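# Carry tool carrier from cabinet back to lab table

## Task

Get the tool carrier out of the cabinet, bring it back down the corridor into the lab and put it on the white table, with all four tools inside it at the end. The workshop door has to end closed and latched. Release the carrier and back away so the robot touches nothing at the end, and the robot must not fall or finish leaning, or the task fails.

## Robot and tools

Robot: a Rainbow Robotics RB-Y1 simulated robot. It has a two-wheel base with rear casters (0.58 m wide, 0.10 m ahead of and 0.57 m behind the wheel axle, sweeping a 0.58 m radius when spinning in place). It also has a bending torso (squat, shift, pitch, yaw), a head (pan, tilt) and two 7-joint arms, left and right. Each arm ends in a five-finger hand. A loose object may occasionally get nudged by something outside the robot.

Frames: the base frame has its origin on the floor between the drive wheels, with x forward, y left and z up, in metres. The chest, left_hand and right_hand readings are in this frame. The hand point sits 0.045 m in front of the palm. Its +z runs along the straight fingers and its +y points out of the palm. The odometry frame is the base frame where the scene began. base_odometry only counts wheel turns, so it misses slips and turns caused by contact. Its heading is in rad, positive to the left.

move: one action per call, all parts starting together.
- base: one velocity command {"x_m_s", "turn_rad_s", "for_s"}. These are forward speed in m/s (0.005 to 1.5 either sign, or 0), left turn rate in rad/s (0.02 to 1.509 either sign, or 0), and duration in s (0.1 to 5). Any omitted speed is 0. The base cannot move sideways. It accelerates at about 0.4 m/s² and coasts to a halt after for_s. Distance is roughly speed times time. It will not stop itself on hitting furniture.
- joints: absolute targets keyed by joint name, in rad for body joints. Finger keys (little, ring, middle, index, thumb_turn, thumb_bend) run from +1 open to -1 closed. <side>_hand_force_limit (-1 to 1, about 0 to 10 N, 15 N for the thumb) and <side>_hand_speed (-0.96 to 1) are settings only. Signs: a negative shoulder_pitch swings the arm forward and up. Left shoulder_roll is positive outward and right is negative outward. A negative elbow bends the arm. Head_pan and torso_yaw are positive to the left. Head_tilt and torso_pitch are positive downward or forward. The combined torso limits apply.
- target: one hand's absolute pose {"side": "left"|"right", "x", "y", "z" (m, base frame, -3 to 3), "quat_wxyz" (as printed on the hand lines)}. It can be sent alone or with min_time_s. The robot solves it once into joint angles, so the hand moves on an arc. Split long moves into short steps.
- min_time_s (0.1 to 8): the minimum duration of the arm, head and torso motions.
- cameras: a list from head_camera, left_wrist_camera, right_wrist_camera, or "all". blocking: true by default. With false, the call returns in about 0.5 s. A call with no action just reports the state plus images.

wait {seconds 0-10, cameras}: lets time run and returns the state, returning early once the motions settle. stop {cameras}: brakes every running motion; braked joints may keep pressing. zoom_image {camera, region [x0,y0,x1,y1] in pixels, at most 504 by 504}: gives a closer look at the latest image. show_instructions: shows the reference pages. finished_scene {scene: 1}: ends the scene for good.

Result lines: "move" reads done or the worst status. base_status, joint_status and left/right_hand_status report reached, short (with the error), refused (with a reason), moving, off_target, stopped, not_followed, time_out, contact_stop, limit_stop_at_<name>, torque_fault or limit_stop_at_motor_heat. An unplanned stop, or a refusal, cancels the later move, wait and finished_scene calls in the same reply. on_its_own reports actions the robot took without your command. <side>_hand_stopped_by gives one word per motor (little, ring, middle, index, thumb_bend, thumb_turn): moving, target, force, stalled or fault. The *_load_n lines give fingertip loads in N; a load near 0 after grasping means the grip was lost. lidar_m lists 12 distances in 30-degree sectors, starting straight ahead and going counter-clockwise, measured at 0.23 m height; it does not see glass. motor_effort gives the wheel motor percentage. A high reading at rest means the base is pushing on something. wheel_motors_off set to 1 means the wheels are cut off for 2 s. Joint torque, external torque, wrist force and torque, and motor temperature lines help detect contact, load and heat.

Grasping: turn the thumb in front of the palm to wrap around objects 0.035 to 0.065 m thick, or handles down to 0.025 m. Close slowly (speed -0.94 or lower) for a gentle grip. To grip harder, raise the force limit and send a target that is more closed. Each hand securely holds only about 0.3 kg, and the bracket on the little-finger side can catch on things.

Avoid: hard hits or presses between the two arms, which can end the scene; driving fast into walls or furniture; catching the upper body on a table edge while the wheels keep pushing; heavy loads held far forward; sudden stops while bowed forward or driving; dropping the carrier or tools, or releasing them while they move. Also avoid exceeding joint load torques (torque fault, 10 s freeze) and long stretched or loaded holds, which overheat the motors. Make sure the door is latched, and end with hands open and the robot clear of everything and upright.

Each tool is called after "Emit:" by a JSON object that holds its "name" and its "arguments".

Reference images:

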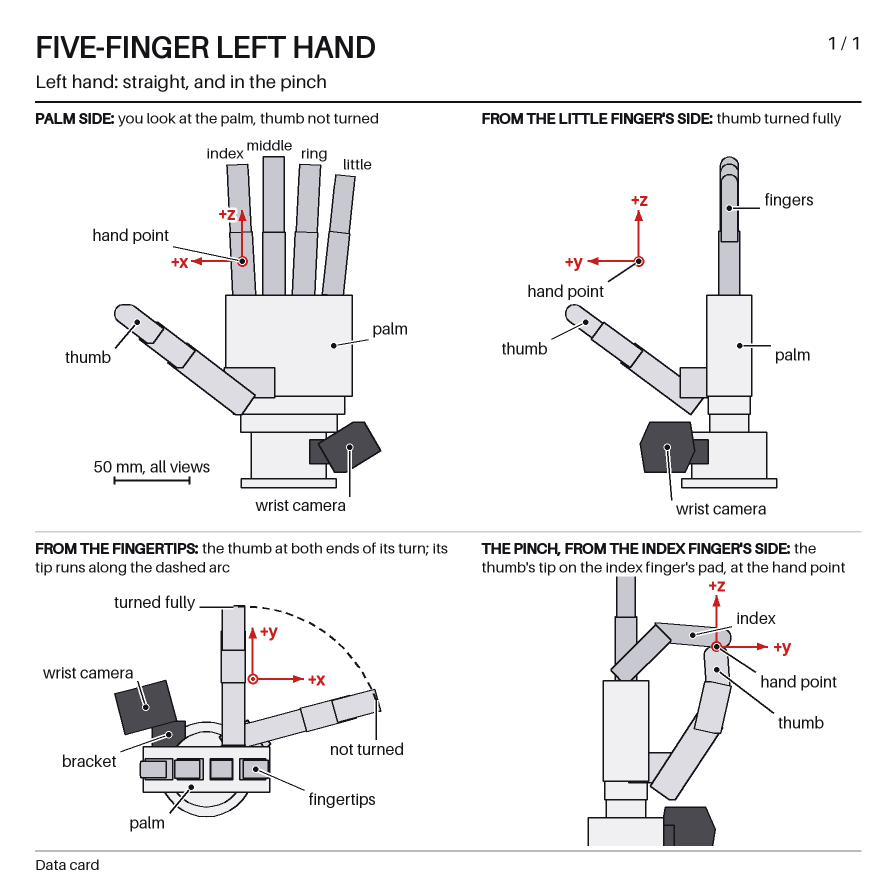

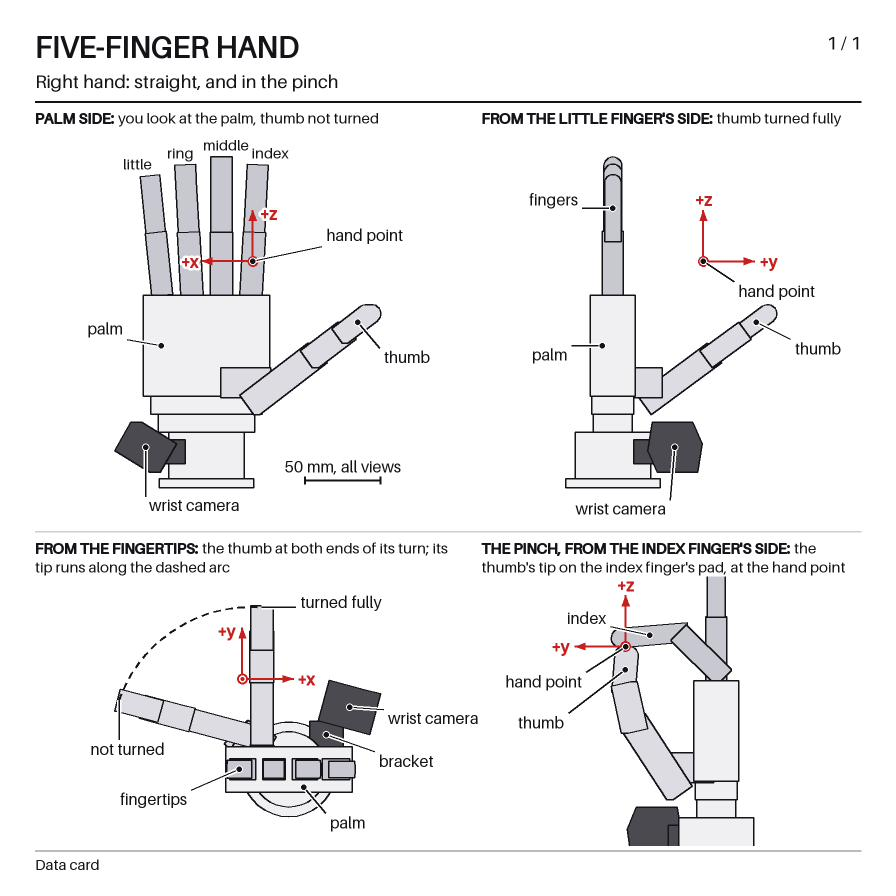

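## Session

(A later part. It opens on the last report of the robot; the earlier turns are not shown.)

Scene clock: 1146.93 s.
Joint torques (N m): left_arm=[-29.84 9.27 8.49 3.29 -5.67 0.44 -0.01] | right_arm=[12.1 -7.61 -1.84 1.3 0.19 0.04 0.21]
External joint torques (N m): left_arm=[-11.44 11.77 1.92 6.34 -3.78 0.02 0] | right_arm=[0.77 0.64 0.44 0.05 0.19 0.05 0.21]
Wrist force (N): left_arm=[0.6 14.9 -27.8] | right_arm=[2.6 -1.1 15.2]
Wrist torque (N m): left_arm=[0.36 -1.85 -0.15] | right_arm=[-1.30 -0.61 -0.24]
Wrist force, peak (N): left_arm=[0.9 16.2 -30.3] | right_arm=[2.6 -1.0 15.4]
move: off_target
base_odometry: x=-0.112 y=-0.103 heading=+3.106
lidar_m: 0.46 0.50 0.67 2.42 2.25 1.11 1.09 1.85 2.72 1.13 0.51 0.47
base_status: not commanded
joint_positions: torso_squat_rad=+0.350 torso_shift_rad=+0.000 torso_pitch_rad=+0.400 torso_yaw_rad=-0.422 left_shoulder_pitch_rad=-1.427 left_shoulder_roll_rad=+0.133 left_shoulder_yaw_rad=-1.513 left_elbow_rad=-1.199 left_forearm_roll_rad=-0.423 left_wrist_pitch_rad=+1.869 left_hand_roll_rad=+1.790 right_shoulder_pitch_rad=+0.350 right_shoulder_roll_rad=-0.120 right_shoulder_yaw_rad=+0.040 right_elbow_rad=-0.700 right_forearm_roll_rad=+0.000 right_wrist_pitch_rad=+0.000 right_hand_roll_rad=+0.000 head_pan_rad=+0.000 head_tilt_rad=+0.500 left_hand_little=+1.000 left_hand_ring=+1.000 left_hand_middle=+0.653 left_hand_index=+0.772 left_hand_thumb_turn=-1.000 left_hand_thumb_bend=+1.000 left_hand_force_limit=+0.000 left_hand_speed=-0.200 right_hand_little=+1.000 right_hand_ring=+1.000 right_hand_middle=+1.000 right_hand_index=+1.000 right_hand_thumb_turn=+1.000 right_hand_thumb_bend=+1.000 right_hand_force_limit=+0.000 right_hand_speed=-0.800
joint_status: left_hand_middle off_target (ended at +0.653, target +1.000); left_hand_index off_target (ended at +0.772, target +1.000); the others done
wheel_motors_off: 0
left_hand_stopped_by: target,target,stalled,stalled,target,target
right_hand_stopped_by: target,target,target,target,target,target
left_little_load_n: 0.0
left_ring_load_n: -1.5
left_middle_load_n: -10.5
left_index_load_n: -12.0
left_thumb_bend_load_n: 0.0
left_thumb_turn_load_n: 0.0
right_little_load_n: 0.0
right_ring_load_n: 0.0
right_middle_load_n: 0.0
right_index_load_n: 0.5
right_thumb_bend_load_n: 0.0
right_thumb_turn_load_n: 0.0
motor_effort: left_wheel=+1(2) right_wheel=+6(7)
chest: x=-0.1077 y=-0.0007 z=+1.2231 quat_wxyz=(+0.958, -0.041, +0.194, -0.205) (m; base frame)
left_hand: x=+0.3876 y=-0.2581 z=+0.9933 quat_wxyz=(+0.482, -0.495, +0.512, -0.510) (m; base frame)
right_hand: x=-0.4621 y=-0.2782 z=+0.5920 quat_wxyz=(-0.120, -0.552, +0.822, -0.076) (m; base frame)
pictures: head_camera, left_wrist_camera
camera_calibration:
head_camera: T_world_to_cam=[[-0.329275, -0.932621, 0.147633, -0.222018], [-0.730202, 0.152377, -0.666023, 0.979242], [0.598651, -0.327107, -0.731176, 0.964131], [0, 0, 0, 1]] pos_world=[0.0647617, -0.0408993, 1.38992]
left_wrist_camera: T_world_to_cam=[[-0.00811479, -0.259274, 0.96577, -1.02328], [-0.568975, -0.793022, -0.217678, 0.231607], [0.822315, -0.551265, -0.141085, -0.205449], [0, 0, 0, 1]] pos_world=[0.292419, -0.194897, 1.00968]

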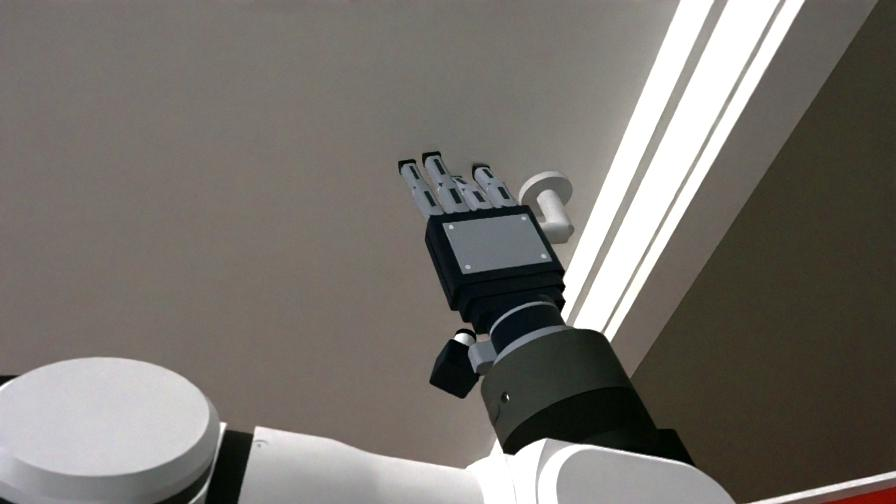

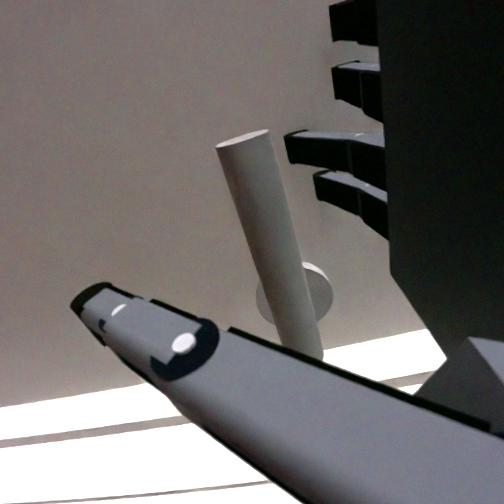

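Emit:
{"name": "move", "arguments": {"target": {"side":"left","x":0.37,"y":-0.25,"z":1.02,"quat_wxyz":[0.5,-0.5,0.5,-0.5]}, "min_time_s": 1}}

Emit:
{"name": "move", "arguments": {"base": {"x_m_s":-0.15,"for_s":1.6}, "joints": {"left_hand_thumb_turn":1.0,"left_hand_index":0.98,"left_hand_middle":0.98}}}

Emit:
{"name": "move", "arguments": {"joints": {"torso_yaw_rad":0,"torso_pitch_rad":0,"torso_squat_rad":0.35,"head_pan_rad":0,"head_tilt_rad":0.4,"left_shoulder_pitch_rad":-0.9,"left_shoulder_roll_rad":0.35,"left_shoulder_yaw_rad":-0.3,"left_elbow_rad":-1.6,"left_forearm_roll_rad":0,"left_wrist_pitch_rad":0,"left_hand_roll_rad":0}, "min_time_s": 3, "cameras": ["head_camera"]}}

Scene clock: 1155.13 s.
Joint torques (N m): left_arm=[-16.91 -5.23 7.23 -5.04 -1.75 0.35 -0.27] | right_arm=[12.22 -7.97 -2.24 1.43 0.21 0.03 -0.05]
External joint torques (N m): left_arm=[0.51 -1.18 1.14 -0.4 0.16 0.32 -0.26] | right_arm=[0.88 0.28 0.03 0.18 0.22 0.04 -0.05]
Wrist force (N): left_arm=[7.0 3.6 5.6] | right_arm=[2.7 -1.0 15.2]
Wrist torque (N m): left_arm=[-0.43 -1.20 0.24] | right_arm=[-1.28 -0.63 -0.23]
Wrist force, peak (N): left_arm=[0.3 14.5 -28.1] | right_arm=[2.7 -1.0 15.4]
move: done
base_odometry: x=-0.112 y=-0.103 heading=+3.106
lidar_m: 0.46 0.51 0.68 2.43 2.24 1.12 1.10 1.84 2.72 1.13 0.51 0.47
base_status: not commanded
joint_positions: torso_squat_rad=+0.350 torso_shift_rad=+0.000 torso_pitch_rad=+0.400 torso_yaw_rad=-0.422 left_shoulder_pitch_rad=-1.324 left_shoulder_roll_rad=+0.095 left_shoulder_yaw_rad=-1.341 left_elbow_rad=-1.270 left_forearm_roll_rad=-0.658 left_wrist_pitch_rad=+1.919 left_hand_roll_rad=+1.588 right_shoulder_pitch_rad=+0.350 right_shoulder_roll_rad=-0.120 right_shoulder_yaw_rad=+0.040 right_elbow_rad=-0.700 right_forearm_roll_rad=+0.000 right_wrist_pitch_rad=+0.000 right_hand_roll_rad=+0.000 head_pan_rad=+0.000 head_tilt_rad=+0.500 left_hand_little=+1.000 left_hand_ring=+1.000 left_hand_middle=+0.654 left_hand_index=+0.773 left_hand_thumb_turn=-1.000 left_hand_thumb_bend=+1.000 left_hand_force_limit=+0.000 left_hand_speed=-0.200 right_hand_little=+1.000 right_hand_ring=+1.000 right_hand_middle=+1.000 right_hand_index=+1.000 right_hand_thumb_turn=+1.000 right_hand_thumb_bend=+1.000 right_hand_force_limit=+0.000 right_hand_speed=-0.800
joint_status: all done
wheel_motors_off: 0
left_hand_stopped_by: target,target,stalled,stalled,target,target
right_hand_stopped_by: target,target,target,target,target,target
left_little_load_n: 0.0
left_ring_load_n: 0.0
left_middle_load_n: 0.0
left_index_load_n: 0.0
left_thumb_bend_load_n: 0.0
left_thumb_turn_load_n: 0.0
right_little_load_n: 0.0
right_ring_load_n: 0.0
right_middle_load_n: 0.0
right_index_load_n: 0.0
right_thumb_bend_load_n: 0.0
right_thumb_turn_load_n: 0.0
motor_effort: left_wheel=+0(2) right_wheel=+5(7)
chest: x=-0.1075 y=-0.0007 z=+1.2231 quat_wxyz=(+0.958, -0.041, +0.194, -0.205) (m; base frame)
left_hand: x=+0.3705 y=-0.2501 z=+1.0199 quat_wxyz=(+0.500, -0.500, +0.500, -0.500) (m; base frame)
left_hand_status: reached (checked arc, planned for 1.0 s): 1 mm and 0.0 deg off.
right_hand: x=-0.4621 y=-0.2782 z=+0.5921 quat_wxyz=(-0.120, -0.552, +0.822, -0.076) (m; base frame)
pictures: none

Scene clock: 1157.87 s.
Joint torques (N m): left_arm=[-17.77 -4.4 7.11 -4.87 -1.85 0.32 -0.28] | right_arm=[11.76 -7.66 -2.15 0.97 0.39 -0.11 0.17]
External joint torques (N m): left_arm=[-0.34 -0.33 1.02 -0.21 0.07 0.28 -0.28] | right_arm=[0.42 0.59 0.13 -0.28 0.4 -0.1 0.16]
Wrist force (N): left_arm=[6.6 3.9 5.4] | right_arm=[2.7 -0.9 15.2]
Wrist torque (N m): left_arm=[-0.38 -1.15 0.22] | right_arm=[-1.24 -0.63 -0.22]
Wrist force, peak (N): left_arm=[7.1 3.8 6.4] | right_arm=[2.7 -0.7 15.4]
move: done
base_odometry: x=+0.128 y=-0.111 heading=+3.107
lidar_m: 0.70 0.76 1.00 3.95 1.92 0.88 0.85 1.58 2.35 1.81 0.82 0.70
base_status: done (sent for 1.6 of 1.6 s)
joint_positions: torso_squat_rad=+0.350 torso_shift_rad=+0.000 torso_pitch_rad=+0.400 torso_yaw_rad=-0.422 left_shoulder_pitch_rad=-1.324 left_shoulder_roll_rad=+0.095 left_shoulder_yaw_rad=-1.341 left_elbow_rad=-1.270 left_forearm_roll_rad=-0.658 left_wrist_pitch_rad=+1.919 left_hand_roll_rad=+1.588 right_shoulder_pitch_rad=+0.350 right_shoulder_roll_rad=-0.120 right_shoulder_yaw_rad=+0.040 right_elbow_rad=-0.700 right_forearm_roll_rad=+0.000 right_wrist_pitch_rad=+0.000 right_hand_roll_rad=+0.000 head_pan_rad=+0.000 head_tilt_rad=+0.500 left_hand_little=+1.000 left_hand_ring=+1.000 left_hand_middle=+0.980 left_hand_index=+0.980 left_hand_thumb_turn=+1.000 left_hand_thumb_bend=+1.000 left_hand_force_limit=+0.000 left_hand_speed=-0.200 right_hand_little=+1.000 right_hand_ring=+1.000 right_hand_middle=+1.000 right_hand_index=+1.000 right_hand_thumb_turn=+1.000 right_hand_thumb_bend=+1.000 right_hand_force_limit=+0.000 right_hand_speed=-0.800
joint_status: all done
wheel_motors_off: 0
left_hand_stopped_by: target,target,target,target,target,target
right_hand_stopped_by: target,target,target,target,target,target
left_little_load_n: 0.0
left_ring_load_n: 0.0
left_middle_load_n: 0.0
left_index_load_n: 0.0
left_thumb_bend_load_n: 0.0
left_thumb_turn_load_n: -0.5
right_little_load_n: 0.0
right_ring_load_n: 0.0
right_middle_load_n: 0.0
right_index_load_n: 0.0
right_thumb_bend_load_n: 0.0
right_thumb_turn_load_n: 0.0
motor_effort: left_wheel=+8(21) right_wheel=-5(22)
chest: x=-0.1075 y=-0.0007 z=+1.2231 quat_wxyz=(+0.958, -0.041, +0.194, -0.205) (m; base frame)
left_hand: x=+0.3705 y=-0.2501 z=+1.0198 quat_wxyz=(+0.500, -0.500, +0.500, -0.500) (m; base frame)
right_hand: x=-0.4621 y=-0.2782 z=+0.5921 quat_wxyz=(-0.120, -0.552, +0.822, -0.076) (m; base frame)
pictures: none

Scene clock: 1161.17 s.
Joint torques (N m): left_arm=[-19.75 5.32 7.53 -7.11 0.61 -0.88 -0.31] | right_arm=[2.23 -3.92 -0.71 -2.6 0.27 -0.77 -0.06]
External joint torques (N m): left_arm=[0.11 1.1 1.14 -0.61 0.53 0.21 -0.3] | right_arm=[0.15 -0.29 0.27 -0.14 0.2 -0.03 -0.06]
Wrist force (N): left_arm=[10.1 1.5 2.8] | right_arm=[3.7 1.2 15.1]
Wrist torque (N m): left_arm=[-0.34 -1.55 0.48] | right_arm=[-1.09 -0.69 -0.11]
Wrist force, peak (N): left_arm=[8.9 3.9 8.0] | right_arm=[3.3 0.4 15.4]
move: done
base_odometry: x=+0.128 y=-0.111 heading=+3.107
lidar_m: 0.69 0.75 1.00 3.97 1.92 0.87 0.86 1.59 2.35 1.81 0.82 0.70
base_status: not commanded
joint_positions: torso_squat_rad=+0.350 torso_shift_rad=+0.000 torso_pitch_rad=+0.000 torso_yaw_rad=+0.000 left_shoulder_pitch_rad=-0.900 left_shoulder_roll_rad=+0.350 left_shoulder_yaw_rad=-0.300 left_elbow_rad=-1.600 left_forearm_roll_rad=+0.000 left_wrist_pitch_rad=+0.000 left_hand_roll_rad=+0.000 right_shoulder_pitch_rad=+0.350 right_shoulder_roll_rad=-0.120 right_shoulder_yaw_rad=+0.040 right_elbow_rad=-0.700 right_forearm_roll_rad=+0.000 right_wrist_pitch_rad=+0.000 right_hand_roll_rad=+0.000 head_pan_rad=+0.000 head_tilt_rad=+0.400 left_hand_little=+1.000 left_hand_ring=+1.000 left_hand_middle=+0.980 left_hand_index=+0.980 left_hand_thumb_turn=+1.000 left_hand_thumb_bend=+1.000 left_hand_force_limit=+0.000 left_hand_speed=-0.200 right_hand_little=+1.000 right_hand_ring=+1.000 right_hand_middle=+1.000 right_hand_index=+1.000 right_hand_thumb_turn=+1.000 right_hand_thumb_bend=+1.000 right_hand_force_limit=+0.000 right_hand_speed=-0.800
joint_status: all done
wheel_motors_off: 0
left_hand_stopped_by: target,target,target,target,target,target
right_hand_stopped_by: target,target,target,target,target,target
left_little_load_n: 0.0
left_ring_load_n: 0.0
left_middle_load_n: 0.0
left_index_load_n: 0.0
left_thumb_bend_load_n: 0.0
left_thumb_turn_load_n: 0.0
right_little_load_n: 0.0
right_ring_load_n: 0.0
right_middle_load_n: 0.0
right_index_load_n: 0.0
right_thumb_bend_load_n: 0.0
right_thumb_turn_load_n: 0.0
motor_effort: left_wheel=+9(10) right_wheel=-6(6)
chest: x=-0.2280 y=-0.0007 z=+1.2475 quat_wxyz=(+1.000, +0.001, +0.000, +0.000) (m; base frame)
left_hand: x=+0.3781 y=-0.0335 z=+1.4462 quat_wxyz=(+0.639, -0.010, +0.437, -0.633) (m; base frame)
right_hand: x=-0.1879 y=-0.2869 z=+0.5283 quat_wxyz=(+0.083, -0.688, +0.701, -0.171) (m; base frame)
pictures: head_camera
camera_calibration:
head_camera: T_world_to_cam=[[0.0515147, -0.998588, 0.0130007, -0.0115514], [-0.347396, -0.0301233, -0.937235, 1.33897], [0.936303, 0.043765, -0.348457, 0.634532], [0, 0, 0, 1]] pos_world=[-0.128367, 0.00102877, 1.47618]

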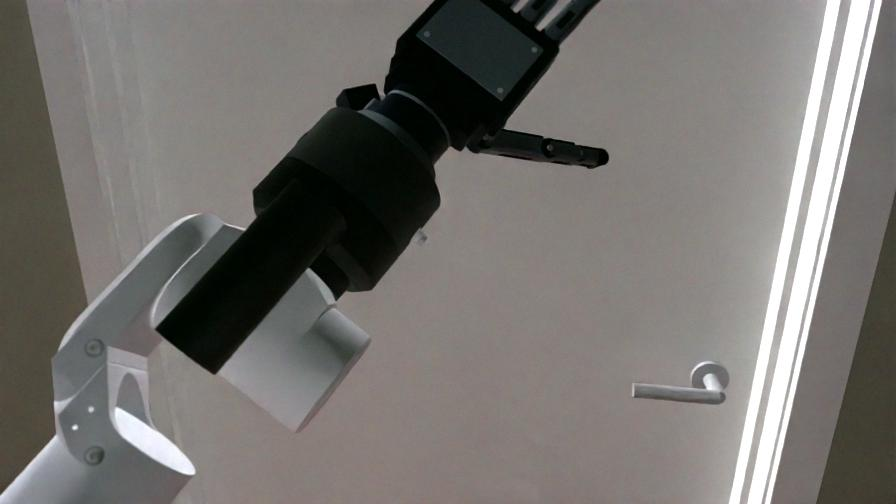

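Emit:
{"name": "move", "arguments": {"joints": {"left_shoulder_pitch_rad":0.1,"left_shoulder_roll_rad":0.25,"left_shoulder_yaw_rad":-0.04,"left_elbow_rad":-0.5,"right_shoulder_pitch_rad":-0.04,"right_shoulder_roll_rad":-0.15,"right_elbow_rad":-0.3}, "min_time_s": 2}}

Emit:
{"name": "move", "arguments": {"base": {"turn_rad_s":1.0,"for_s":3.131}, "joints": {"left_shoulder_pitch_rad":-0.04,"left_shoulder_roll_rad":0.08,"left_elbow_rad":-0.3,"right_shoulder_roll_rad":-0.08}, "cameras": ["head_camera"]}}

Scene clock: 1172.53 s.
Joint torques (N m): left_arm=[-3.35 6.43 2.86 -3.29 0.49 -0.69 -0.31] | right_arm=[-6.24 -5.52 -0.24 -1.94 0.28 -0.74 0.19]
External joint torques (N m): left_arm=[-0.85 -0.1 1.53 -0.52 0.45 0.12 -0.31] | right_arm=[-2.07 -1.07 0.27 0.19 0.23 -0.06 0.19]
Wrist force (N): left_arm=[8.9 1.0 11.2] | right_arm=[3.6 1.1 15.0]
Wrist torque (N m): left_arm=[-0.79 -1.26 0.45] | right_arm=[-1.09 -0.69 -0.11]
Wrist force, peak (N): left_arm=[9.4 1.4 10.9] | right_arm=[3.6 1.3 15.4]
move: done
base_odometry: x=+0.128 y=-0.111 heading=+3.107
lidar_m: 0.70 0.75 0.99 3.96 1.93 0.87 0.86 1.59 2.35 1.81 0.81 0.70
base_status: not commanded
joint_positions: torso_squat_rad=+0.350 torso_shift_rad=+0.000 torso_pitch_rad=+0.000 torso_yaw_rad=+0.000 left_shoulder_pitch_rad=+0.100 left_shoulder_roll_rad=+0.250 left_shoulder_yaw_rad=-0.040 left_elbow_rad=-0.500 left_forearm_roll_rad=+0.000 left_wrist_pitch_rad=+0.000 left_hand_roll_rad=+0.000 right_shoulder_pitch_rad=-0.040 right_shoulder_roll_rad=-0.150 right_shoulder_yaw_rad=+0.040 right_elbow_rad=-0.300 right_forearm_roll_rad=+0.000 right_wrist_pitch_rad=+0.000 right_hand_roll_rad=+0.000 head_pan_rad=+0.000 head_tilt_rad=+0.400 left_hand_little=+1.000 left_hand_ring=+1.000 left_hand_middle=+0.980 left_hand_index=+0.980 left_hand_thumb_turn=+1.000 left_hand_thumb_bend=+1.000 left_hand_force_limit=+0.000 left_hand_speed=-0.200 right_hand_little=+1.000 right_hand_ring=+1.000 right_hand_middle=+1.000 right_hand_index=+1.000 right_hand_thumb_turn=+1.000 right_hand_thumb_bend=+1.000 right_hand_force_limit=+0.000 right_hand_speed=-0.800
joint_status: all done
wheel_motors_off: 0
left_hand_stopped_by: target,target,target,target,target,target
right_hand_stopped_by: target,target,target,target,target,target
left_little_load_n: 0.0
left_ring_load_n: 0.0
left_middle_load_n: 0.0
left_index_load_n: 0.0
left_thumb_bend_load_n: -0.5
left_thumb_turn_load_n: 0.0
right_little_load_n: 0.0
right_ring_load_n: 0.0
right_middle_load_n: 0.0
right_index_load_n: 0.0
right_thumb_bend_load_n: 0.0
right_thumb_turn_load_n: 0.0
motor_effort: left_wheel=+8(9) right_wheel=-6(6)
chest: x=-0.2280 y=-0.0007 z=+1.2475 quat_wxyz=(+1.000, +0.001, +0.000, +0.000) (m; base frame)
left_hand: x=-0.1021 y=+0.3827 z=+0.5400 quat_wxyz=(+0.222, -0.660, +0.716, -0.055) (m; base frame)
right_hand: x=-0.0967 y=-0.3050 z=+0.5236 quat_wxyz=(+0.068, -0.721, +0.669, -0.167) (m; base frame)
pictures: none

Scene clock: 1178.00 s.
Joint torques (N m): left_arm=[-3.8 2.84 0.98 -2.27 0.56 -0.33 -0.25] | right_arm=[-5.63 -2.43 -0.44 -2.32 0.25 -0.65 0.29]
External joint torques (N m): left_arm=[0.38 0.68 0.7 0 0.53 0.39 -0.25] | right_arm=[-1.47 0.06 -0.17 -0.15 0.19 0.03 0.29]
Wrist force (N): left_arm=[7.9 0.7 11.7] | right_arm=[3.8 1.0 15.0]
Wrist torque (N m): left_arm=[-0.83 -1.13 0.42] | right_arm=[-1.11 -0.70 -0.09]
Wrist force, peak (N): left_arm=[9.6 -0.1 11.6] | right_arm=[5.2 1.0 15.2]
move: done
base_odometry: x=+0.129 y=-0.111 heading=-0.043
lidar_m: 0.86 1.59 2.35 1.79 0.81 0.70 0.71 0.77 1.01 4.01 1.91 0.88
base_status: done (sent for 3.13 of 3.13 s)
joint_positions: torso_squat_rad=+0.350 torso_shift_rad=+0.000 torso_pitch_rad=+0.000 torso_yaw_rad=+0.000 left_shoulder_pitch_rad=-0.040 left_shoulder_roll_rad=+0.080 left_shoulder_yaw_rad=-0.040 left_elbow_rad=-0.300 left_forearm_roll_rad=+0.000 left_wrist_pitch_rad=+0.000 left_hand_roll_rad=+0.000 right_shoulder_pitch_rad=-0.040 right_shoulder_roll_rad=-0.080 right_shoulder_yaw_rad=+0.040 right_elbow_rad=-0.300 right_forearm_roll_rad=+0.000 right_wrist_pitch_rad=+0.000 right_hand_roll_rad=+0.000 head_pan_rad=+0.000 head_tilt_rad=+0.400 left_hand_little=+1.000 left_hand_ring=+1.000 left_hand_middle=+0.980 left_hand_index=+0.980 left_hand_thumb_turn=+1.000 left_hand_thumb_bend=+1.000 left_hand_force_limit=+0.000 left_hand_speed=-0.200 right_hand_little=+1.000 right_hand_ring=+1.000 right_hand_middle=+1.000 right_hand_index=+1.000 right_hand_thumb_turn=+1.000 right_hand_thumb_bend=+1.000 right_hand_force_limit=+0.000 right_hand_speed=-0.800
joint_status: all done
wheel_motors_off: 0
left_hand_stopped_by: target,target,target,target,target,target
right_hand_stopped_by: target,target,target,target,target,target
left_little_load_n: 0.0
left_ring_load_n: 0.0
left_middle_load_n: 0.0
left_index_load_n: 0.0
left_thumb_bend_load_n: 0.0
left_thumb_turn_load_n: -0.5
right_little_load_n: 0.0
right_ring_load_n: 0.0
right_middle_load_n: 0.0
right_index_load_n: 0.0
right_thumb_bend_load_n: 0.0
right_thumb_turn_load_n: 0.0
motor_effort: left_wheel=+7(49) right_wheel=+12(45)
chest: x=-0.2280 y=-0.0008 z=+1.2475 quat_wxyz=(+1.000, +0.001, +0.000, +0.000) (m; base frame)
left_hand: x=-0.0970 y=+0.2485 z=+0.5201 quat_wxyz=(+0.144, -0.674, +0.719, -0.093) (m; base frame)
right_hand: x=-0.0973 y=-0.2485 z=+0.5196 quat_wxyz=(+0.093, -0.719, +0.674, -0.143) (m; base frame)
pictures: head_camera
camera_calibration:
head_camera: T_world_to_cam=[[0.0515106, -0.998588, 0.0130084, -0.011558], [-0.347364, -0.0301275, -0.937246, 1.33895], [0.936314, 0.0437595, -0.348426, 0.634581], [0, 0, 0, 1]] pos_world=[-0.128467, 0.00102878, 1.47618]

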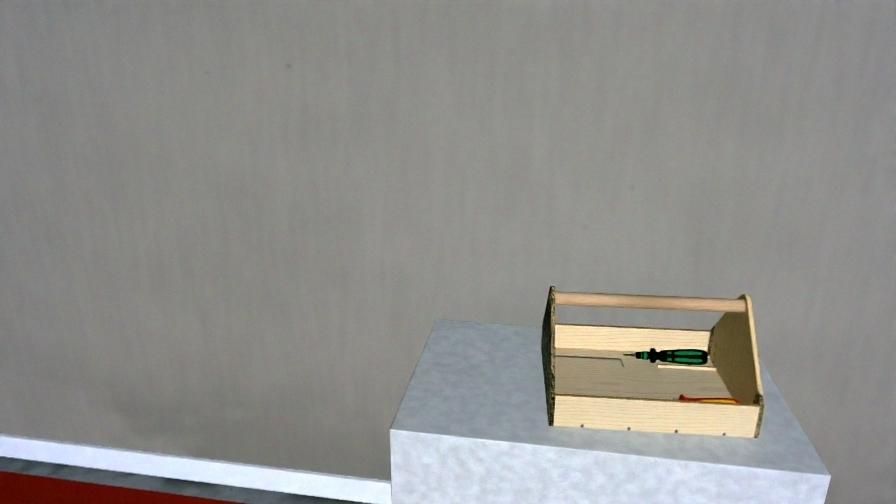

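Emit:
{"name": "move", "arguments": {"base": {"turn_rad_s":-1.0,"for_s":1.748}}}

Emit:
{"name": "move", "arguments": {"base": {"x_m_s":0.3,"for_s":1.333}}}

Emit:
{"name": "move", "arguments": {"base": {"turn_rad_s":1.0,"for_s":1.772}, "cameras": ["head_camera"]}}

Scene clock: 1194.13 s.
Joint torques (N m): left_arm=[-3.68 2.81 1.23 -2.28 0.55 -0.38 -0.26] | right_arm=[-4.73 -2.28 -0.08 -2.33 0.22 -0.73 0.18]
External joint torques (N m): left_arm=[0.49 0.66 0.95 -0.01 0.52 0.34 -0.25] | right_arm=[-0.57 0.23 0.18 -0.15 0.16 -0.04 0.18]
Wrist force (N): left_arm=[8.1 0.8 11.6] | right_arm=[3.9 0.9 15.2]
Wrist torque (N m): left_arm=[-0.84 -1.17 0.41] | right_arm=[-1.13 -0.73 -0.09]
Wrist force, peak (N): left_arm=[8.3 0.3 11.9] | right_arm=[3.9 1.1 15.3]
move: done
base_odometry: x=+0.128 y=-0.111 heading=-1.545
lidar_m: 3.59 1.82 0.87 0.86 1.62 2.56 1.54 0.77 0.69 0.70 0.77 1.08
base_status: done (sent for 1.73 of 1.73 s)
joint_positions: torso_squat_rad=+0.350 torso_shift_rad=+0.000 torso_pitch_rad=+0.000 torso_yaw_rad=+0.000 left_shoulder_pitch_rad=-0.040 left_shoulder_roll_rad=+0.080 left_shoulder_yaw_rad=-0.040 left_elbow_rad=-0.300 left_forearm_roll_rad=+0.000 left_wrist_pitch_rad=+0.000 left_hand_roll_rad=+0.000 right_shoulder_pitch_rad=-0.040 right_shoulder_roll_rad=-0.080 right_shoulder_yaw_rad=+0.040 right_elbow_rad=-0.300 right_forearm_roll_rad=+0.000 right_wrist_pitch_rad=+0.000 right_hand_roll_rad=+0.000 head_pan_rad=+0.000 head_tilt_rad=+0.400 left_hand_little=+1.000 left_hand_ring=+1.000 left_hand_middle=+0.980 left_hand_index=+0.980 left_hand_thumb_turn=+1.000 left_hand_thumb_bend=+1.000 left_hand_force_limit=+0.000 left_hand_speed=-0.200 right_hand_little=+1.000 right_hand_ring=+1.000 right_hand_middle=+1.000 right_hand_index=+1.000 right_hand_thumb_turn=+1.000 right_hand_thumb_bend=+1.000 right_hand_force_limit=+0.000 right_hand_speed=-0.800
joint_status: not commanded
wheel_motors_off: 0
left_hand_stopped_by: target,target,target,target,target,target
right_hand_stopped_by: target,target,target,target,target,target
left_little_load_n: 0.0
left_ring_load_n: 0.0
left_middle_load_n: -0.5
left_index_load_n: 0.0
left_thumb_bend_load_n: 0.0
left_thumb_turn_load_n: 0.0
right_little_load_n: 0.0
right_ring_load_n: 0.0
right_middle_load_n: 0.0
right_index_load_n: 0.0
right_thumb_bend_load_n: -0.5
right_thumb_turn_load_n: 0.0
motor_effort: left_wheel=+16(50) right_wheel=+6(40)
chest: x=-0.2280 y=-0.0007 z=+1.2475 quat_wxyz=(+1.000, +0.001, +0.000, +0.000) (m; base frame)
left_hand: x=-0.0971 y=+0.2485 z=+0.5201 quat_wxyz=(+0.144, -0.674, +0.719, -0.093) (m; base frame)
right_hand: x=-0.0973 y=-0.2485 z=+0.5196 quat_wxyz=(+0.093, -0.719, +0.674, -0.143) (m; base frame)
pictures: none

Scene clock: 1196.73 s.
Joint torques (N m): left_arm=[-3.87 2.39 1.22 -2.33 0.53 -0.48 -0.24] | right_arm=[-5.06 -2.6 0.17 -2.34 0.18 -0.81 0.3]
External joint torques (N m): left_arm=[0.3 0.24 0.94 -0.06 0.5 0.24 -0.24] | right_arm=[-0.9 -0.1 0.44 -0.17 0.12 -0.13 0.3]
Wrist force (N): left_arm=[7.8 0.2 11.2] | right_arm=[3.7 1.0 15.0]
Wrist torque (N m): left_arm=[-0.87 -1.14 0.43] | right_arm=[-1.10 -0.68 -0.10]
Wrist force, peak (N): left_arm=[8.2 0.4 11.6] | right_arm=[3.9 0.8 15.3]
move: done
base_odometry: x=+0.138 y=-0.511 heading=-1.546
lidar_m: 3.44 1.74 0.80 0.79 0.88 2.47 1.71 0.96 0.78 0.71 0.76 1.20
base_status: done (sent for 1.33 of 1.33 s)
joint_positions: torso_squat_rad=+0.350 torso_shift_rad=+0.000 torso_pitch_rad=+0.000 torso_yaw_rad=+0.000 left_shoulder_pitch_rad=-0.040 left_shoulder_roll_rad=+0.080 left_shoulder_yaw_rad=-0.040 left_elbow_rad=-0.300 left_forearm_roll_rad=+0.000 left_wrist_pitch_rad=+0.000 left_hand_roll_rad=+0.000 right_shoulder_pitch_rad=-0.040 right_shoulder_roll_rad=-0.080 right_shoulder_yaw_rad=+0.040 right_elbow_rad=-0.300 right_forearm_roll_rad=+0.000 right_wrist_pitch_rad=+0.000 right_hand_roll_rad=+0.000 head_pan_rad=+0.000 head_tilt_rad=+0.400 left_hand_little=+1.000 left_hand_ring=+1.000 left_hand_middle=+0.980 left_hand_index=+0.980 left_hand_thumb_turn=+1.000 left_hand_thumb_bend=+1.000 left_hand_force_limit=+0.000 left_hand_speed=-0.200 right_hand_little=+1.000 right_hand_ring=+1.000 right_hand_middle=+1.000 right_hand_index=+1.000 right_hand_thumb_turn=+1.000 right_hand_thumb_bend=+1.000 right_hand_force_limit=+0.000 right_hand_speed=-0.800
joint_status: not commanded
wheel_motors_off: 0
left_hand_stopped_by: target,target,target,target,target,target
right_hand_stopped_by: target,target,target,target,target,target
left_little_load_n: 0.0
left_ring_load_n: -0.5
left_middle_load_n: 0.0
left_index_load_n: 0.0
left_thumb_bend_load_n: 0.0
left_thumb_turn_load_n: 0.0
right_little_load_n: 0.0
right_ring_load_n: 0.0
right_middle_load_n: -0.5
right_index_load_n: 0.0
right_thumb_bend_load_n: 0.0
right_thumb_turn_load_n: 0.0
motor_effort: left_wheel=-10(44) right_wheel=+9(39)
chest: x=-0.2280 y=-0.0007 z=+1.2475 quat_wxyz=(+1.000, +0.001, +0.000, +0.000) (m; base frame)
left_hand: x=-0.0971 y=+0.2485 z=+0.5201 quat_wxyz=(+0.144, -0.674, +0.719, -0.092) (m; base frame)
right_hand: x=-0.0971 y=-0.2485 z=+0.5196 quat_wxyz=(+0.093, -0.719, +0.674, -0.143) (m; base frame)
pictures: none

Scene clock: 1200.67 s.
Joint torques (N m): left_arm=[-4.02 2.56 1.09 -2.33 0.48 -0.47 -0.23] | right_arm=[-4.87 -2.53 -0.22 -2.11 0.18 -0.73 0.11]
External joint torques (N m): left_arm=[0.14 0.4 0.8 -0.06 0.45 0.25 -0.23] | right_arm=[-0.71 -0.04 0.05 0.07 0.12 -0.05 0.11]
Wrist force (N): left_arm=[8.0 0.6 11.3] | right_arm=[3.8 1.0 15.1]
Wrist torque (N m): left_arm=[-0.84 -1.16 0.41] | right_arm=[-1.11 -0.70 -0.10]
Wrist force, peak (N): left_arm=[7.9 0.2 11.8] | right_arm=[3.8 0.9 15.3]
move: done
base_odometry: x=+0.138 y=-0.511 heading=+0.014
lidar_m: 0.80 0.89 2.45 1.69 0.94 0.76 0.70 0.76 1.20 3.51 1.76 0.81
base_status: done (sent for 1.77 of 1.77 s)
joint_positions: torso_squat_rad=+0.350 torso_shift_rad=+0.000 torso_pitch_rad=+0.000 torso_yaw_rad=+0.000 left_shoulder_pitch_rad=-0.040 left_shoulder_roll_rad=+0.080 left_shoulder_yaw_rad=-0.040 left_elbow_rad=-0.300 left_forearm_roll_rad=+0.000 left_wrist_pitch_rad=+0.000 left_hand_roll_rad=+0.000 right_shoulder_pitch_rad=-0.040 right_shoulder_roll_rad=-0.080 right_shoulder_yaw_rad=+0.040 right_elbow_rad=-0.300 right_forearm_roll_rad=+0.000 right_wrist_pitch_rad=+0.000 right_hand_roll_rad=+0.000 head_pan_rad=+0.000 head_tilt_rad=+0.400 left_hand_little=+1.000 left_hand_ring=+1.000 left_hand_middle=+0.980 left_hand_index=+0.980 left_hand_thumb_turn=+1.000 left_hand_thumb_bend=+1.000 left_hand_force_limit=+0.000 left_hand_speed=-0.200 right_hand_little=+1.000 right_hand_ring=+1.000 right_hand_middle=+1.000 right_hand_index=+1.000 right_hand_thumb_turn=+1.000 right_hand_thumb_bend=+1.000 right_hand_force_limit=+0.000 right_hand_speed=-0.800
joint_status: not commanded
wheel_motors_off: 0
left_hand_stopped_by: target,target,target,target,target,target
right_hand_stopped_by: target,target,target,target,target,target
left_little_load_n: 0.0
left_ring_load_n: 0.0
left_middle_load_n: 0.0
left_index_load_n: 0.0
left_thumb_bend_load_n: 0.0
left_thumb_turn_load_n: 0.0
right_little_load_n: 0.0
right_ring_load_n: 0.0
right_middle_load_n: 0.0
right_index_load_n: 0.0
right_thumb_bend_load_n: 0.0
right_thumb_turn_load_n: 0.0
motor_effort: left_wheel=+4(43) right_wheel=+14(33)
chest: x=-0.2280 y=-0.0008 z=+1.2475 quat_wxyz=(+1.000, +0.001, +0.000, +0.000) (m; base frame)
left_hand: x=-0.0971 y=+0.2485 z=+0.5201 quat_wxyz=(+0.144, -0.674, +0.719, -0.092) (m; base frame)
right_hand: x=-0.0972 y=-0.2485 z=+0.5196 quat_wxyz=(+0.093, -0.719, +0.674, -0.143) (m; base frame)
pictures: head_camera
camera_calibration:
head_camera: T_world_to_cam=[[0.0514774, -0.998591, 0.0129143, -0.0114233], [-0.347371, -0.030028, -0.937247, 1.33895], [0.936314, 0.0437609, -0.348427, 0.634583], [0, 0, 0, 1]] pos_world=[-0.128467, 0.0010289, 1.47618]

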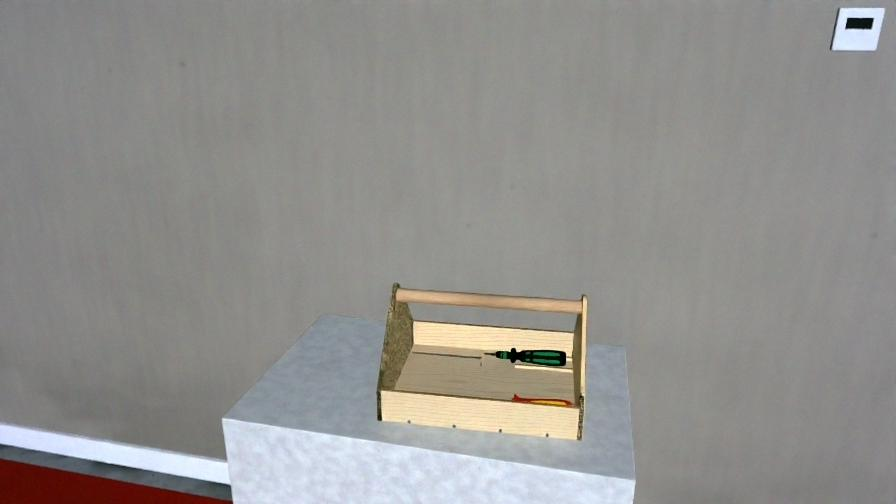

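Emit:
{"name": "move", "arguments": {"base": {"turn_rad_s":-0.1,"for_s":0.45}}}

Emit:
{"name": "move", "arguments": {"base": {"x_m_s":0.2,"for_s":2.2}, "joints": {"head_tilt_rad":0.7}, "cameras": ["head_camera"]}}

Scene clock: 1207.90 s.
Joint torques (N m): left_arm=[-4.1 2.97 0.82 -2.39 0.55 -0.36 -0.21] | right_arm=[-4.58 -2.7 -0.39 -2.32 0.23 -0.7 0.12]
External joint torques (N m): left_arm=[0.07 0.81 0.54 -0.12 0.52 0.36 -0.21] | right_arm=[-0.42 -0.2 -0.12 -0.14 0.17 -0.01 0.12]
Wrist force (N): left_arm=[7.9 0.4 11.5] | right_arm=[3.9 1.0 15.0]
Wrist torque (N m): left_arm=[-0.87 -1.15 0.42] | right_arm=[-1.11 -0.72 -0.10]
Wrist force, peak (N): left_arm=[7.9 0.5 11.9] | right_arm=[3.9 1.0 15.3]
move: done
base_odometry: x=+0.138 y=-0.511 heading=-0.033
lidar_m: 0.80 0.87 2.29 1.91 0.98 0.78 0.71 0.74 1.10 3.88 1.83 0.82
base_status: done (sent for 0.47 of 0.47 s)
joint_positions: torso_squat_rad=+0.350 torso_shift_rad=+0.000 torso_pitch_rad=+0.000 torso_yaw_rad=+0.000 left_shoulder_pitch_rad=-0.040 left_shoulder_roll_rad=+0.080 left_shoulder_yaw_rad=-0.040 left_elbow_rad=-0.300 left_forearm_roll_rad=+0.000 left_wrist_pitch_rad=+0.000 left_hand_roll_rad=+0.000 right_shoulder_pitch_rad=-0.040 right_shoulder_roll_rad=-0.080 right_shoulder_yaw_rad=+0.040 right_elbow_rad=-0.300 right_forearm_roll_rad=+0.000 right_wrist_pitch_rad=+0.000 right_hand_roll_rad=+0.000 head_pan_rad=+0.000 head_tilt_rad=+0.400 left_hand_little=+1.000 left_hand_ring=+1.000 left_hand_middle=+0.980 left_hand_index=+0.980 left_hand_thumb_turn=+1.000 left_hand_thumb_bend=+1.000 left_hand_force_limit=+0.000 left_hand_speed=-0.200 right_hand_little=+1.000 right_hand_ring=+1.000 right_hand_middle=+1.000 right_hand_index=+1.000 right_hand_thumb_turn=+1.000 right_hand_thumb_bend=+1.000 right_hand_force_limit=+0.000 right_hand_speed=-0.800
joint_status: not commanded
wheel_motors_off: 0
left_hand_stopped_by: target,target,target,target,target,target
right_hand_stopped_by: target,target,target,target,target,target
left_little_load_n: 0.0
left_ring_load_n: -0.5
left_middle_load_n: 0.0
left_index_load_n: -0.5
left_thumb_bend_load_n: -0.5
left_thumb_turn_load_n: 0.0
right_little_load_n: 0.0
right_ring_load_n: 0.0
right_middle_load_n: 0.0
right_index_load_n: 0.0
right_thumb_bend_load_n: 0.0
right_thumb_turn_load_n: 0.0
motor_effort: left_wheel=+2(20) right_wheel=-1(8)
chest: x=-0.2280 y=-0.0007 z=+1.2475 quat_wxyz=(+1.000, +0.000, +0.000, +0.000) (m; base frame)
left_hand: x=-0.0971 y=+0.2485 z=+0.5201 quat_wxyz=(+0.144, -0.674, +0.719, -0.093) (m; base frame)
right_hand: x=-0.0972 y=-0.2485 z=+0.5196 quat_wxyz=(+0.093, -0.719, +0.674, -0.143) (m; base frame)
pictures: none

Scene clock: 1211.23 s.
Joint torques (N m): left_arm=[-4.12 2.59 0.78 -2.43 0.55 -0.33 -0.24] | right_arm=[-4.87 -2.83 0 -2.68 0.4 -0.84 0.05]
External joint torques (N m): left_arm=[0.05 0.43 0.49 -0.16 0.52 0.39 -0.24] | right_arm=[-0.71 -0.33 0.26 -0.5 0.34 -0.15 0.05]
Wrist force (N): left_arm=[7.8 0.8 11.2] | right_arm=[3.8 1.1 15.0]
Wrist torque (N m): left_arm=[-0.79 -1.14 0.43] | right_arm=[-1.10 -0.70 -0.10]
Wrist force, peak (N): left_arm=[8.0 0.4 11.9] | right_arm=[3.7 0.9 15.4]
move: done
base_odometry: x=+0.578 y=-0.525 heading=-0.031
lidar_m: 0.35 0.39 0.60 3.08 1.45 1.22 1.15 1.23 1.84 2.66 1.26 0.37
base_status: done (sent for 2.2 of 2.2 s)
joint_positions: torso_squat_rad=+0.350 torso_shift_rad=+0.000 torso_pitch_rad=+0.000 torso_yaw_rad=+0.000 left_shoulder_pitch_rad=-0.040 left_shoulder_roll_rad=+0.080 left_shoulder_yaw_rad=-0.040 left_elbow_rad=-0.300 left_forearm_roll_rad=+0.000 left_wrist_pitch_rad=+0.000 left_hand_roll_rad=+0.000 right_shoulder_pitch_rad=-0.040 right_shoulder_roll_rad=-0.080 right_shoulder_yaw_rad=+0.040 right_elbow_rad=-0.300 right_forearm_roll_rad=+0.000 right_wrist_pitch_rad=+0.000 right_hand_roll_rad=+0.000 head_pan_rad=+0.000 head_tilt_rad=+0.700 left_hand_little=+1.000 left_hand_ring=+1.000 left_hand_middle=+0.980 left_hand_index=+0.980 left_hand_thumb_turn=+1.000 left_hand_thumb_bend=+1.000 left_hand_force_limit=+0.000 left_hand_speed=-0.200 right_hand_little=+1.000 right_hand_ring=+1.000 right_hand_middle=+1.000 right_hand_index=+1.000 right_hand_thumb_turn=+1.000 right_hand_thumb_bend=+1.000 right_hand_force_limit=+0.000 right_hand_speed=-0.800
joint_status: all done
wheel_motors_off: 0
left_hand_stopped_by: target,target,target,target,target,target
right_hand_stopped_by: target,target,target,target,target,target
left_little_load_n: 0.0
left_ring_load_n: 0.0
left_middle_load_n: 0.0
left_index_load_n: 0.0
left_thumb_bend_load_n: 0.0
left_thumb_turn_load_n: 0.0
right_little_load_n: 0.0
right_ring_load_n: 0.0
right_middle_load_n: 0.0
right_index_load_n: 0.0
right_thumb_bend_load_n: 0.0
right_thumb_turn_load_n: 0.0
motor_effort: left_wheel=+18(50) right_wheel=-16(31)
chest: x=-0.2280 y=-0.0007 z=+1.2475 quat_wxyz=(+1.000, +0.001, +0.000, +0.000) (m; base frame)
left_hand: x=-0.0971 y=+0.2485 z=+0.5201 quat_wxyz=(+0.144, -0.674, +0.719, -0.092) (m; base frame)
right_hand: x=-0.0971 y=-0.2485 z=+0.5196 quat_wxyz=(+0.093, -0.719, +0.674, -0.143) (m; base frame)
pictures: head_camera
camera_calibration:
head_camera: T_world_to_cam=[[0.0533559, -0.998571, -0.00289528, 0.0118156], [-0.608792, -0.0302305, -0.792754, 1.07596], [0.791534, 0.0440607, -0.609535, 0.982676], [0, 0, 0, 1]] pos_world=[-0.123419, 0.00102806, 1.45198]

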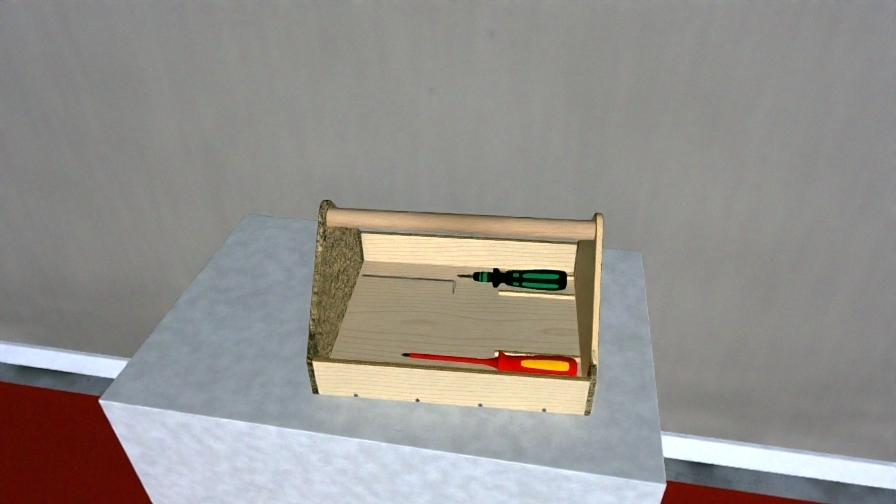

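Emit:
{"name": "zoom_image", "arguments": {"camera": "head_camera", "region": [290, 180, 620, 430]}}

Scaled by 1.527 from the camera's 896x504 image, which has a finer 1280x720 frame.

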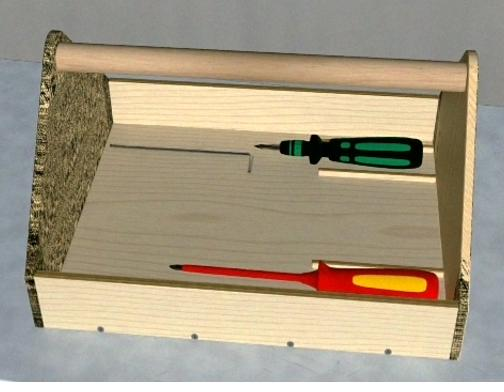

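Emit:
{"name": "move", "arguments": {"joints": {"torso_pitch_rad":0.5,"head_tilt_rad":0.7}, "min_time_s": 2, "cameras": ["head_camera"]}}

Emit:
{"name": "zoom_image", "arguments": {"camera": "head_camera", "region": [230, 60, 680, 400]}}

Scene clock: 1219.03 s.
Joint torques (N m): left_arm=[9.44 2.25 0.88 2.75 0.42 0.54 -0.28] | right_arm=[9.77 -2.42 0.01 2.9 0.32 0.29 0.06]
External joint torques (N m): left_arm=[0.53 0.5 0.69 -0.07 0.43 0.28 -0.28] | right_arm=[0.45 -0.36 0.34 0.03 0.35 -0.01 0.06]
Wrist force (N): left_arm=[7.6 -2.2 11.5] | right_arm=[3.8 -2.0 15.3]
Wrist torque (N m): left_arm=[-1.04 -1.10 0.50] | right_arm=[-1.34 -0.70 -0.18]
Wrist force, peak (N): left_arm=[8.4 0.6 11.6] | right_arm=[3.9 -2.1 15.4]
move: done
base_odometry: x=+0.578 y=-0.525 heading=-0.031
lidar_m: 0.36 0.39 0.59 3.07 1.43 1.22 1.14 1.22 1.82 2.66 1.24 0.36
base_status: not commanded
joint_positions: torso_squat_rad=+0.350 torso_shift_rad=+0.000 torso_pitch_rad=+0.500 torso_yaw_rad=+0.000 left_shoulder_pitch_rad=-0.040 left_shoulder_roll_rad=+0.080 left_shoulder_yaw_rad=-0.040 left_elbow_rad=-0.300 left_forearm_roll_rad=+0.000 left_wrist_pitch_rad=+0.000 left_hand_roll_rad=+0.000 right_shoulder_pitch_rad=-0.040 right_shoulder_roll_rad=-0.080 right_shoulder_yaw_rad=+0.040 right_elbow_rad=-0.300 right_forearm_roll_rad=+0.000 right_wrist_pitch_rad=+0.000 right_hand_roll_rad=+0.000 head_pan_rad=+0.000 head_tilt_rad=+0.700 left_hand_little=+1.000 left_hand_ring=+1.000 left_hand_middle=+0.980 left_hand_index=+0.980 left_hand_thumb_turn=+1.000 left_hand_thumb_bend=+1.000 left_hand_force_limit=+0.000 left_hand_speed=-0.200 right_hand_little=+1.000 right_hand_ring=+1.000 right_hand_middle=+1.000 right_hand_index=+1.000 right_hand_thumb_turn=+1.000 right_hand_thumb_bend=+1.000 right_hand_force_limit=+0.000 right_hand_speed=-0.800
joint_status: all done
wheel_motors_off: 0
left_hand_stopped_by: target,target,target,target,target,target
right_hand_stopped_by: target,target,target,target,target,target
left_little_load_n: 0.0
left_ring_load_n: 0.0
left_middle_load_n: 0.0
left_index_load_n: 0.0
left_thumb_bend_load_n: 0.0
left_thumb_turn_load_n: 0.0
right_little_load_n: 0.0
right_ring_load_n: 0.0
right_middle_load_n: 0.0
right_index_load_n: 0.0
right_thumb_bend_load_n: 0.0
right_thumb_turn_load_n: 0.0
motor_effort: left_wheel=+18(19) right_wheel=-16(16)
chest: x=-0.0796 y=-0.0007 z=+1.2096 quat_wxyz=(+0.969, +0.000, +0.247, +0.000) (m; base frame)
left_hand: x=-0.3136 y=+0.2485 z=+0.5085 quat_wxyz=(-0.038, -0.676, +0.732, +0.077) (m; base frame)
right_hand: x=-0.3137 y=-0.2485 z=+0.5081 quat_wxyz=(-0.076, -0.732, +0.676, +0.039) (m; base frame)
pictures: head_camera
camera_calibration:
head_camera: T_world_to_cam=[[0.0457975, -0.998553, -0.0281762, 0.0338081], [-0.914326, -0.0305397, -0.403827, 0.641458], [0.402382, 0.0442565, -0.914402, 1.17998], [0, 0, 0, 1]] pos_world=[0.11015, 0.00112728, 1.33897]

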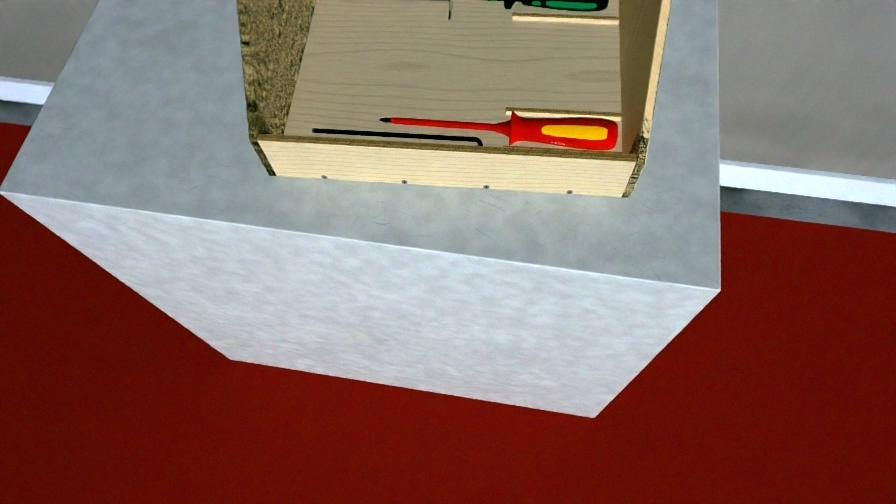

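Scaled by 1.120 from the camera's 896x504 image, which has a finer 1280x720 frame.

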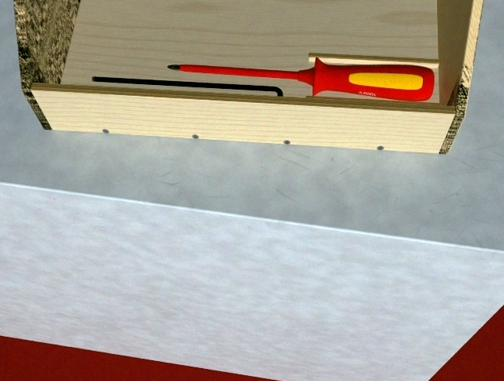

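Emit:
{"name": "move", "arguments": {"joints": {"head_tilt_rad":0.4}, "cameras": ["head_camera"]}}

Scene clock: 1221.70 s.
Joint torques (N m): left_arm=[9.48 2.11 0.93 2.77 0.54 0.5 -0.21] | right_arm=[10.12 -2.41 -0.14 3.05 0.24 0.17 0.14]
External joint torques (N m): left_arm=[0.57 0.36 0.73 -0.04 0.55 0.24 -0.2] | right_arm=[0.8 -0.36 0.19 0.18 0.27 -0.14 0.14]
Wrist force (N): left_arm=[7.8 -2.2 11.4] | right_arm=[4.0 -1.9 15.4]
Wrist torque (N m): left_arm=[-1.00 -1.14 0.48] | right_arm=[-1.33 -0.72 -0.16]
Wrist force, peak (N): left_arm=[8.1 -2.4 11.7] | right_arm=[3.9 -1.9 15.5]
move: done
base_odometry: x=+0.578 y=-0.525 heading=-0.031
lidar_m: 0.36 0.39 0.60 3.08 1.43 1.23 1.13 1.22 1.83 2.66 1.24 0.37
base_status: not commanded
joint_positions: torso_squat_rad=+0.350 torso_shift_rad=+0.000 torso_pitch_rad=+0.500 torso_yaw_rad=+0.000 left_shoulder_pitch_rad=-0.040 left_shoulder_roll_rad=+0.080 left_shoulder_yaw_rad=-0.040 left_elbow_rad=-0.300 left_forearm_roll_rad=+0.000 left_wrist_pitch_rad=+0.000 left_hand_roll_rad=+0.000 right_shoulder_pitch_rad=-0.040 right_shoulder_roll_rad=-0.080 right_shoulder_yaw_rad=+0.040 right_elbow_rad=-0.300 right_forearm_roll_rad=+0.000 right_wrist_pitch_rad=+0.000 right_hand_roll_rad=+0.000 head_pan_rad=+0.000 head_tilt_rad=+0.400 left_hand_little=+1.000 left_hand_ring=+1.000 left_hand_middle=+0.980 left_hand_index=+0.980 left_hand_thumb_turn=+1.000 left_hand_thumb_bend=+1.000 left_hand_force_limit=+0.000 left_hand_speed=-0.200 right_hand_little=+1.000 right_hand_ring=+1.000 right_hand_middle=+1.000 right_hand_index=+1.000 right_hand_thumb_turn=+1.000 right_hand_thumb_bend=+1.000 right_hand_force_limit=+0.000 right_hand_speed=-0.800
joint_status: all done
wheel_motors_off: 0
left_hand_stopped_by: target,target,target,target,target,target
right_hand_stopped_by: target,target,target,target,target,target
left_little_load_n: 0.0
left_ring_load_n: 0.0
left_middle_load_n: 0.0
left_index_load_n: 0.0
left_thumb_bend_load_n: 0.0
left_thumb_turn_load_n: 0.0
right_little_load_n: 0.0
right_ring_load_n: 0.0
right_middle_load_n: 0.0
right_index_load_n: 0.0
right_thumb_bend_load_n: 0.0
right_thumb_turn_load_n: 0.0
motor_effort: left_wheel=+18(19) right_wheel=-15(16)
chest: x=-0.0796 y=-0.0007 z=+1.2096 quat_wxyz=(+0.969, +0.000, +0.247, +0.000) (m; base frame)
left_hand: x=-0.3136 y=+0.2485 z=+0.5085 quat_wxyz=(-0.038, -0.676, +0.732, +0.077) (m; base frame)
right_hand: x=-0.3137 y=-0.2485 z=+0.5081 quat_wxyz=(-0.076, -0.732, +0.676, +0.039) (m; base frame)
pictures: head_camera
camera_calibration:
head_camera: T_world_to_cam=[[0.0517916, -0.998568, -0.0133748, 0.0132715], [-0.754178, -0.0303301, -0.655969, 0.982327], [0.654624, 0.0440606, -0.754669, 0.951385], [0, 0, 0, 1]] pos_world=[0.117363, 0.00112793, 1.36253]

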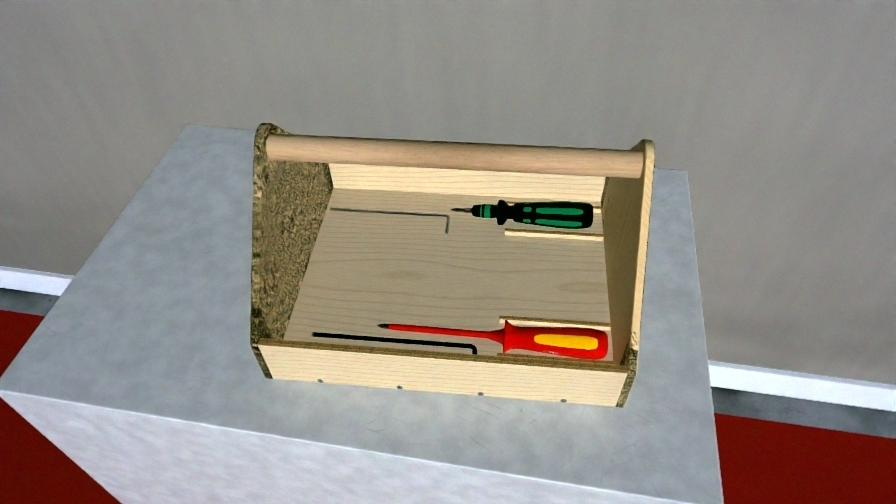

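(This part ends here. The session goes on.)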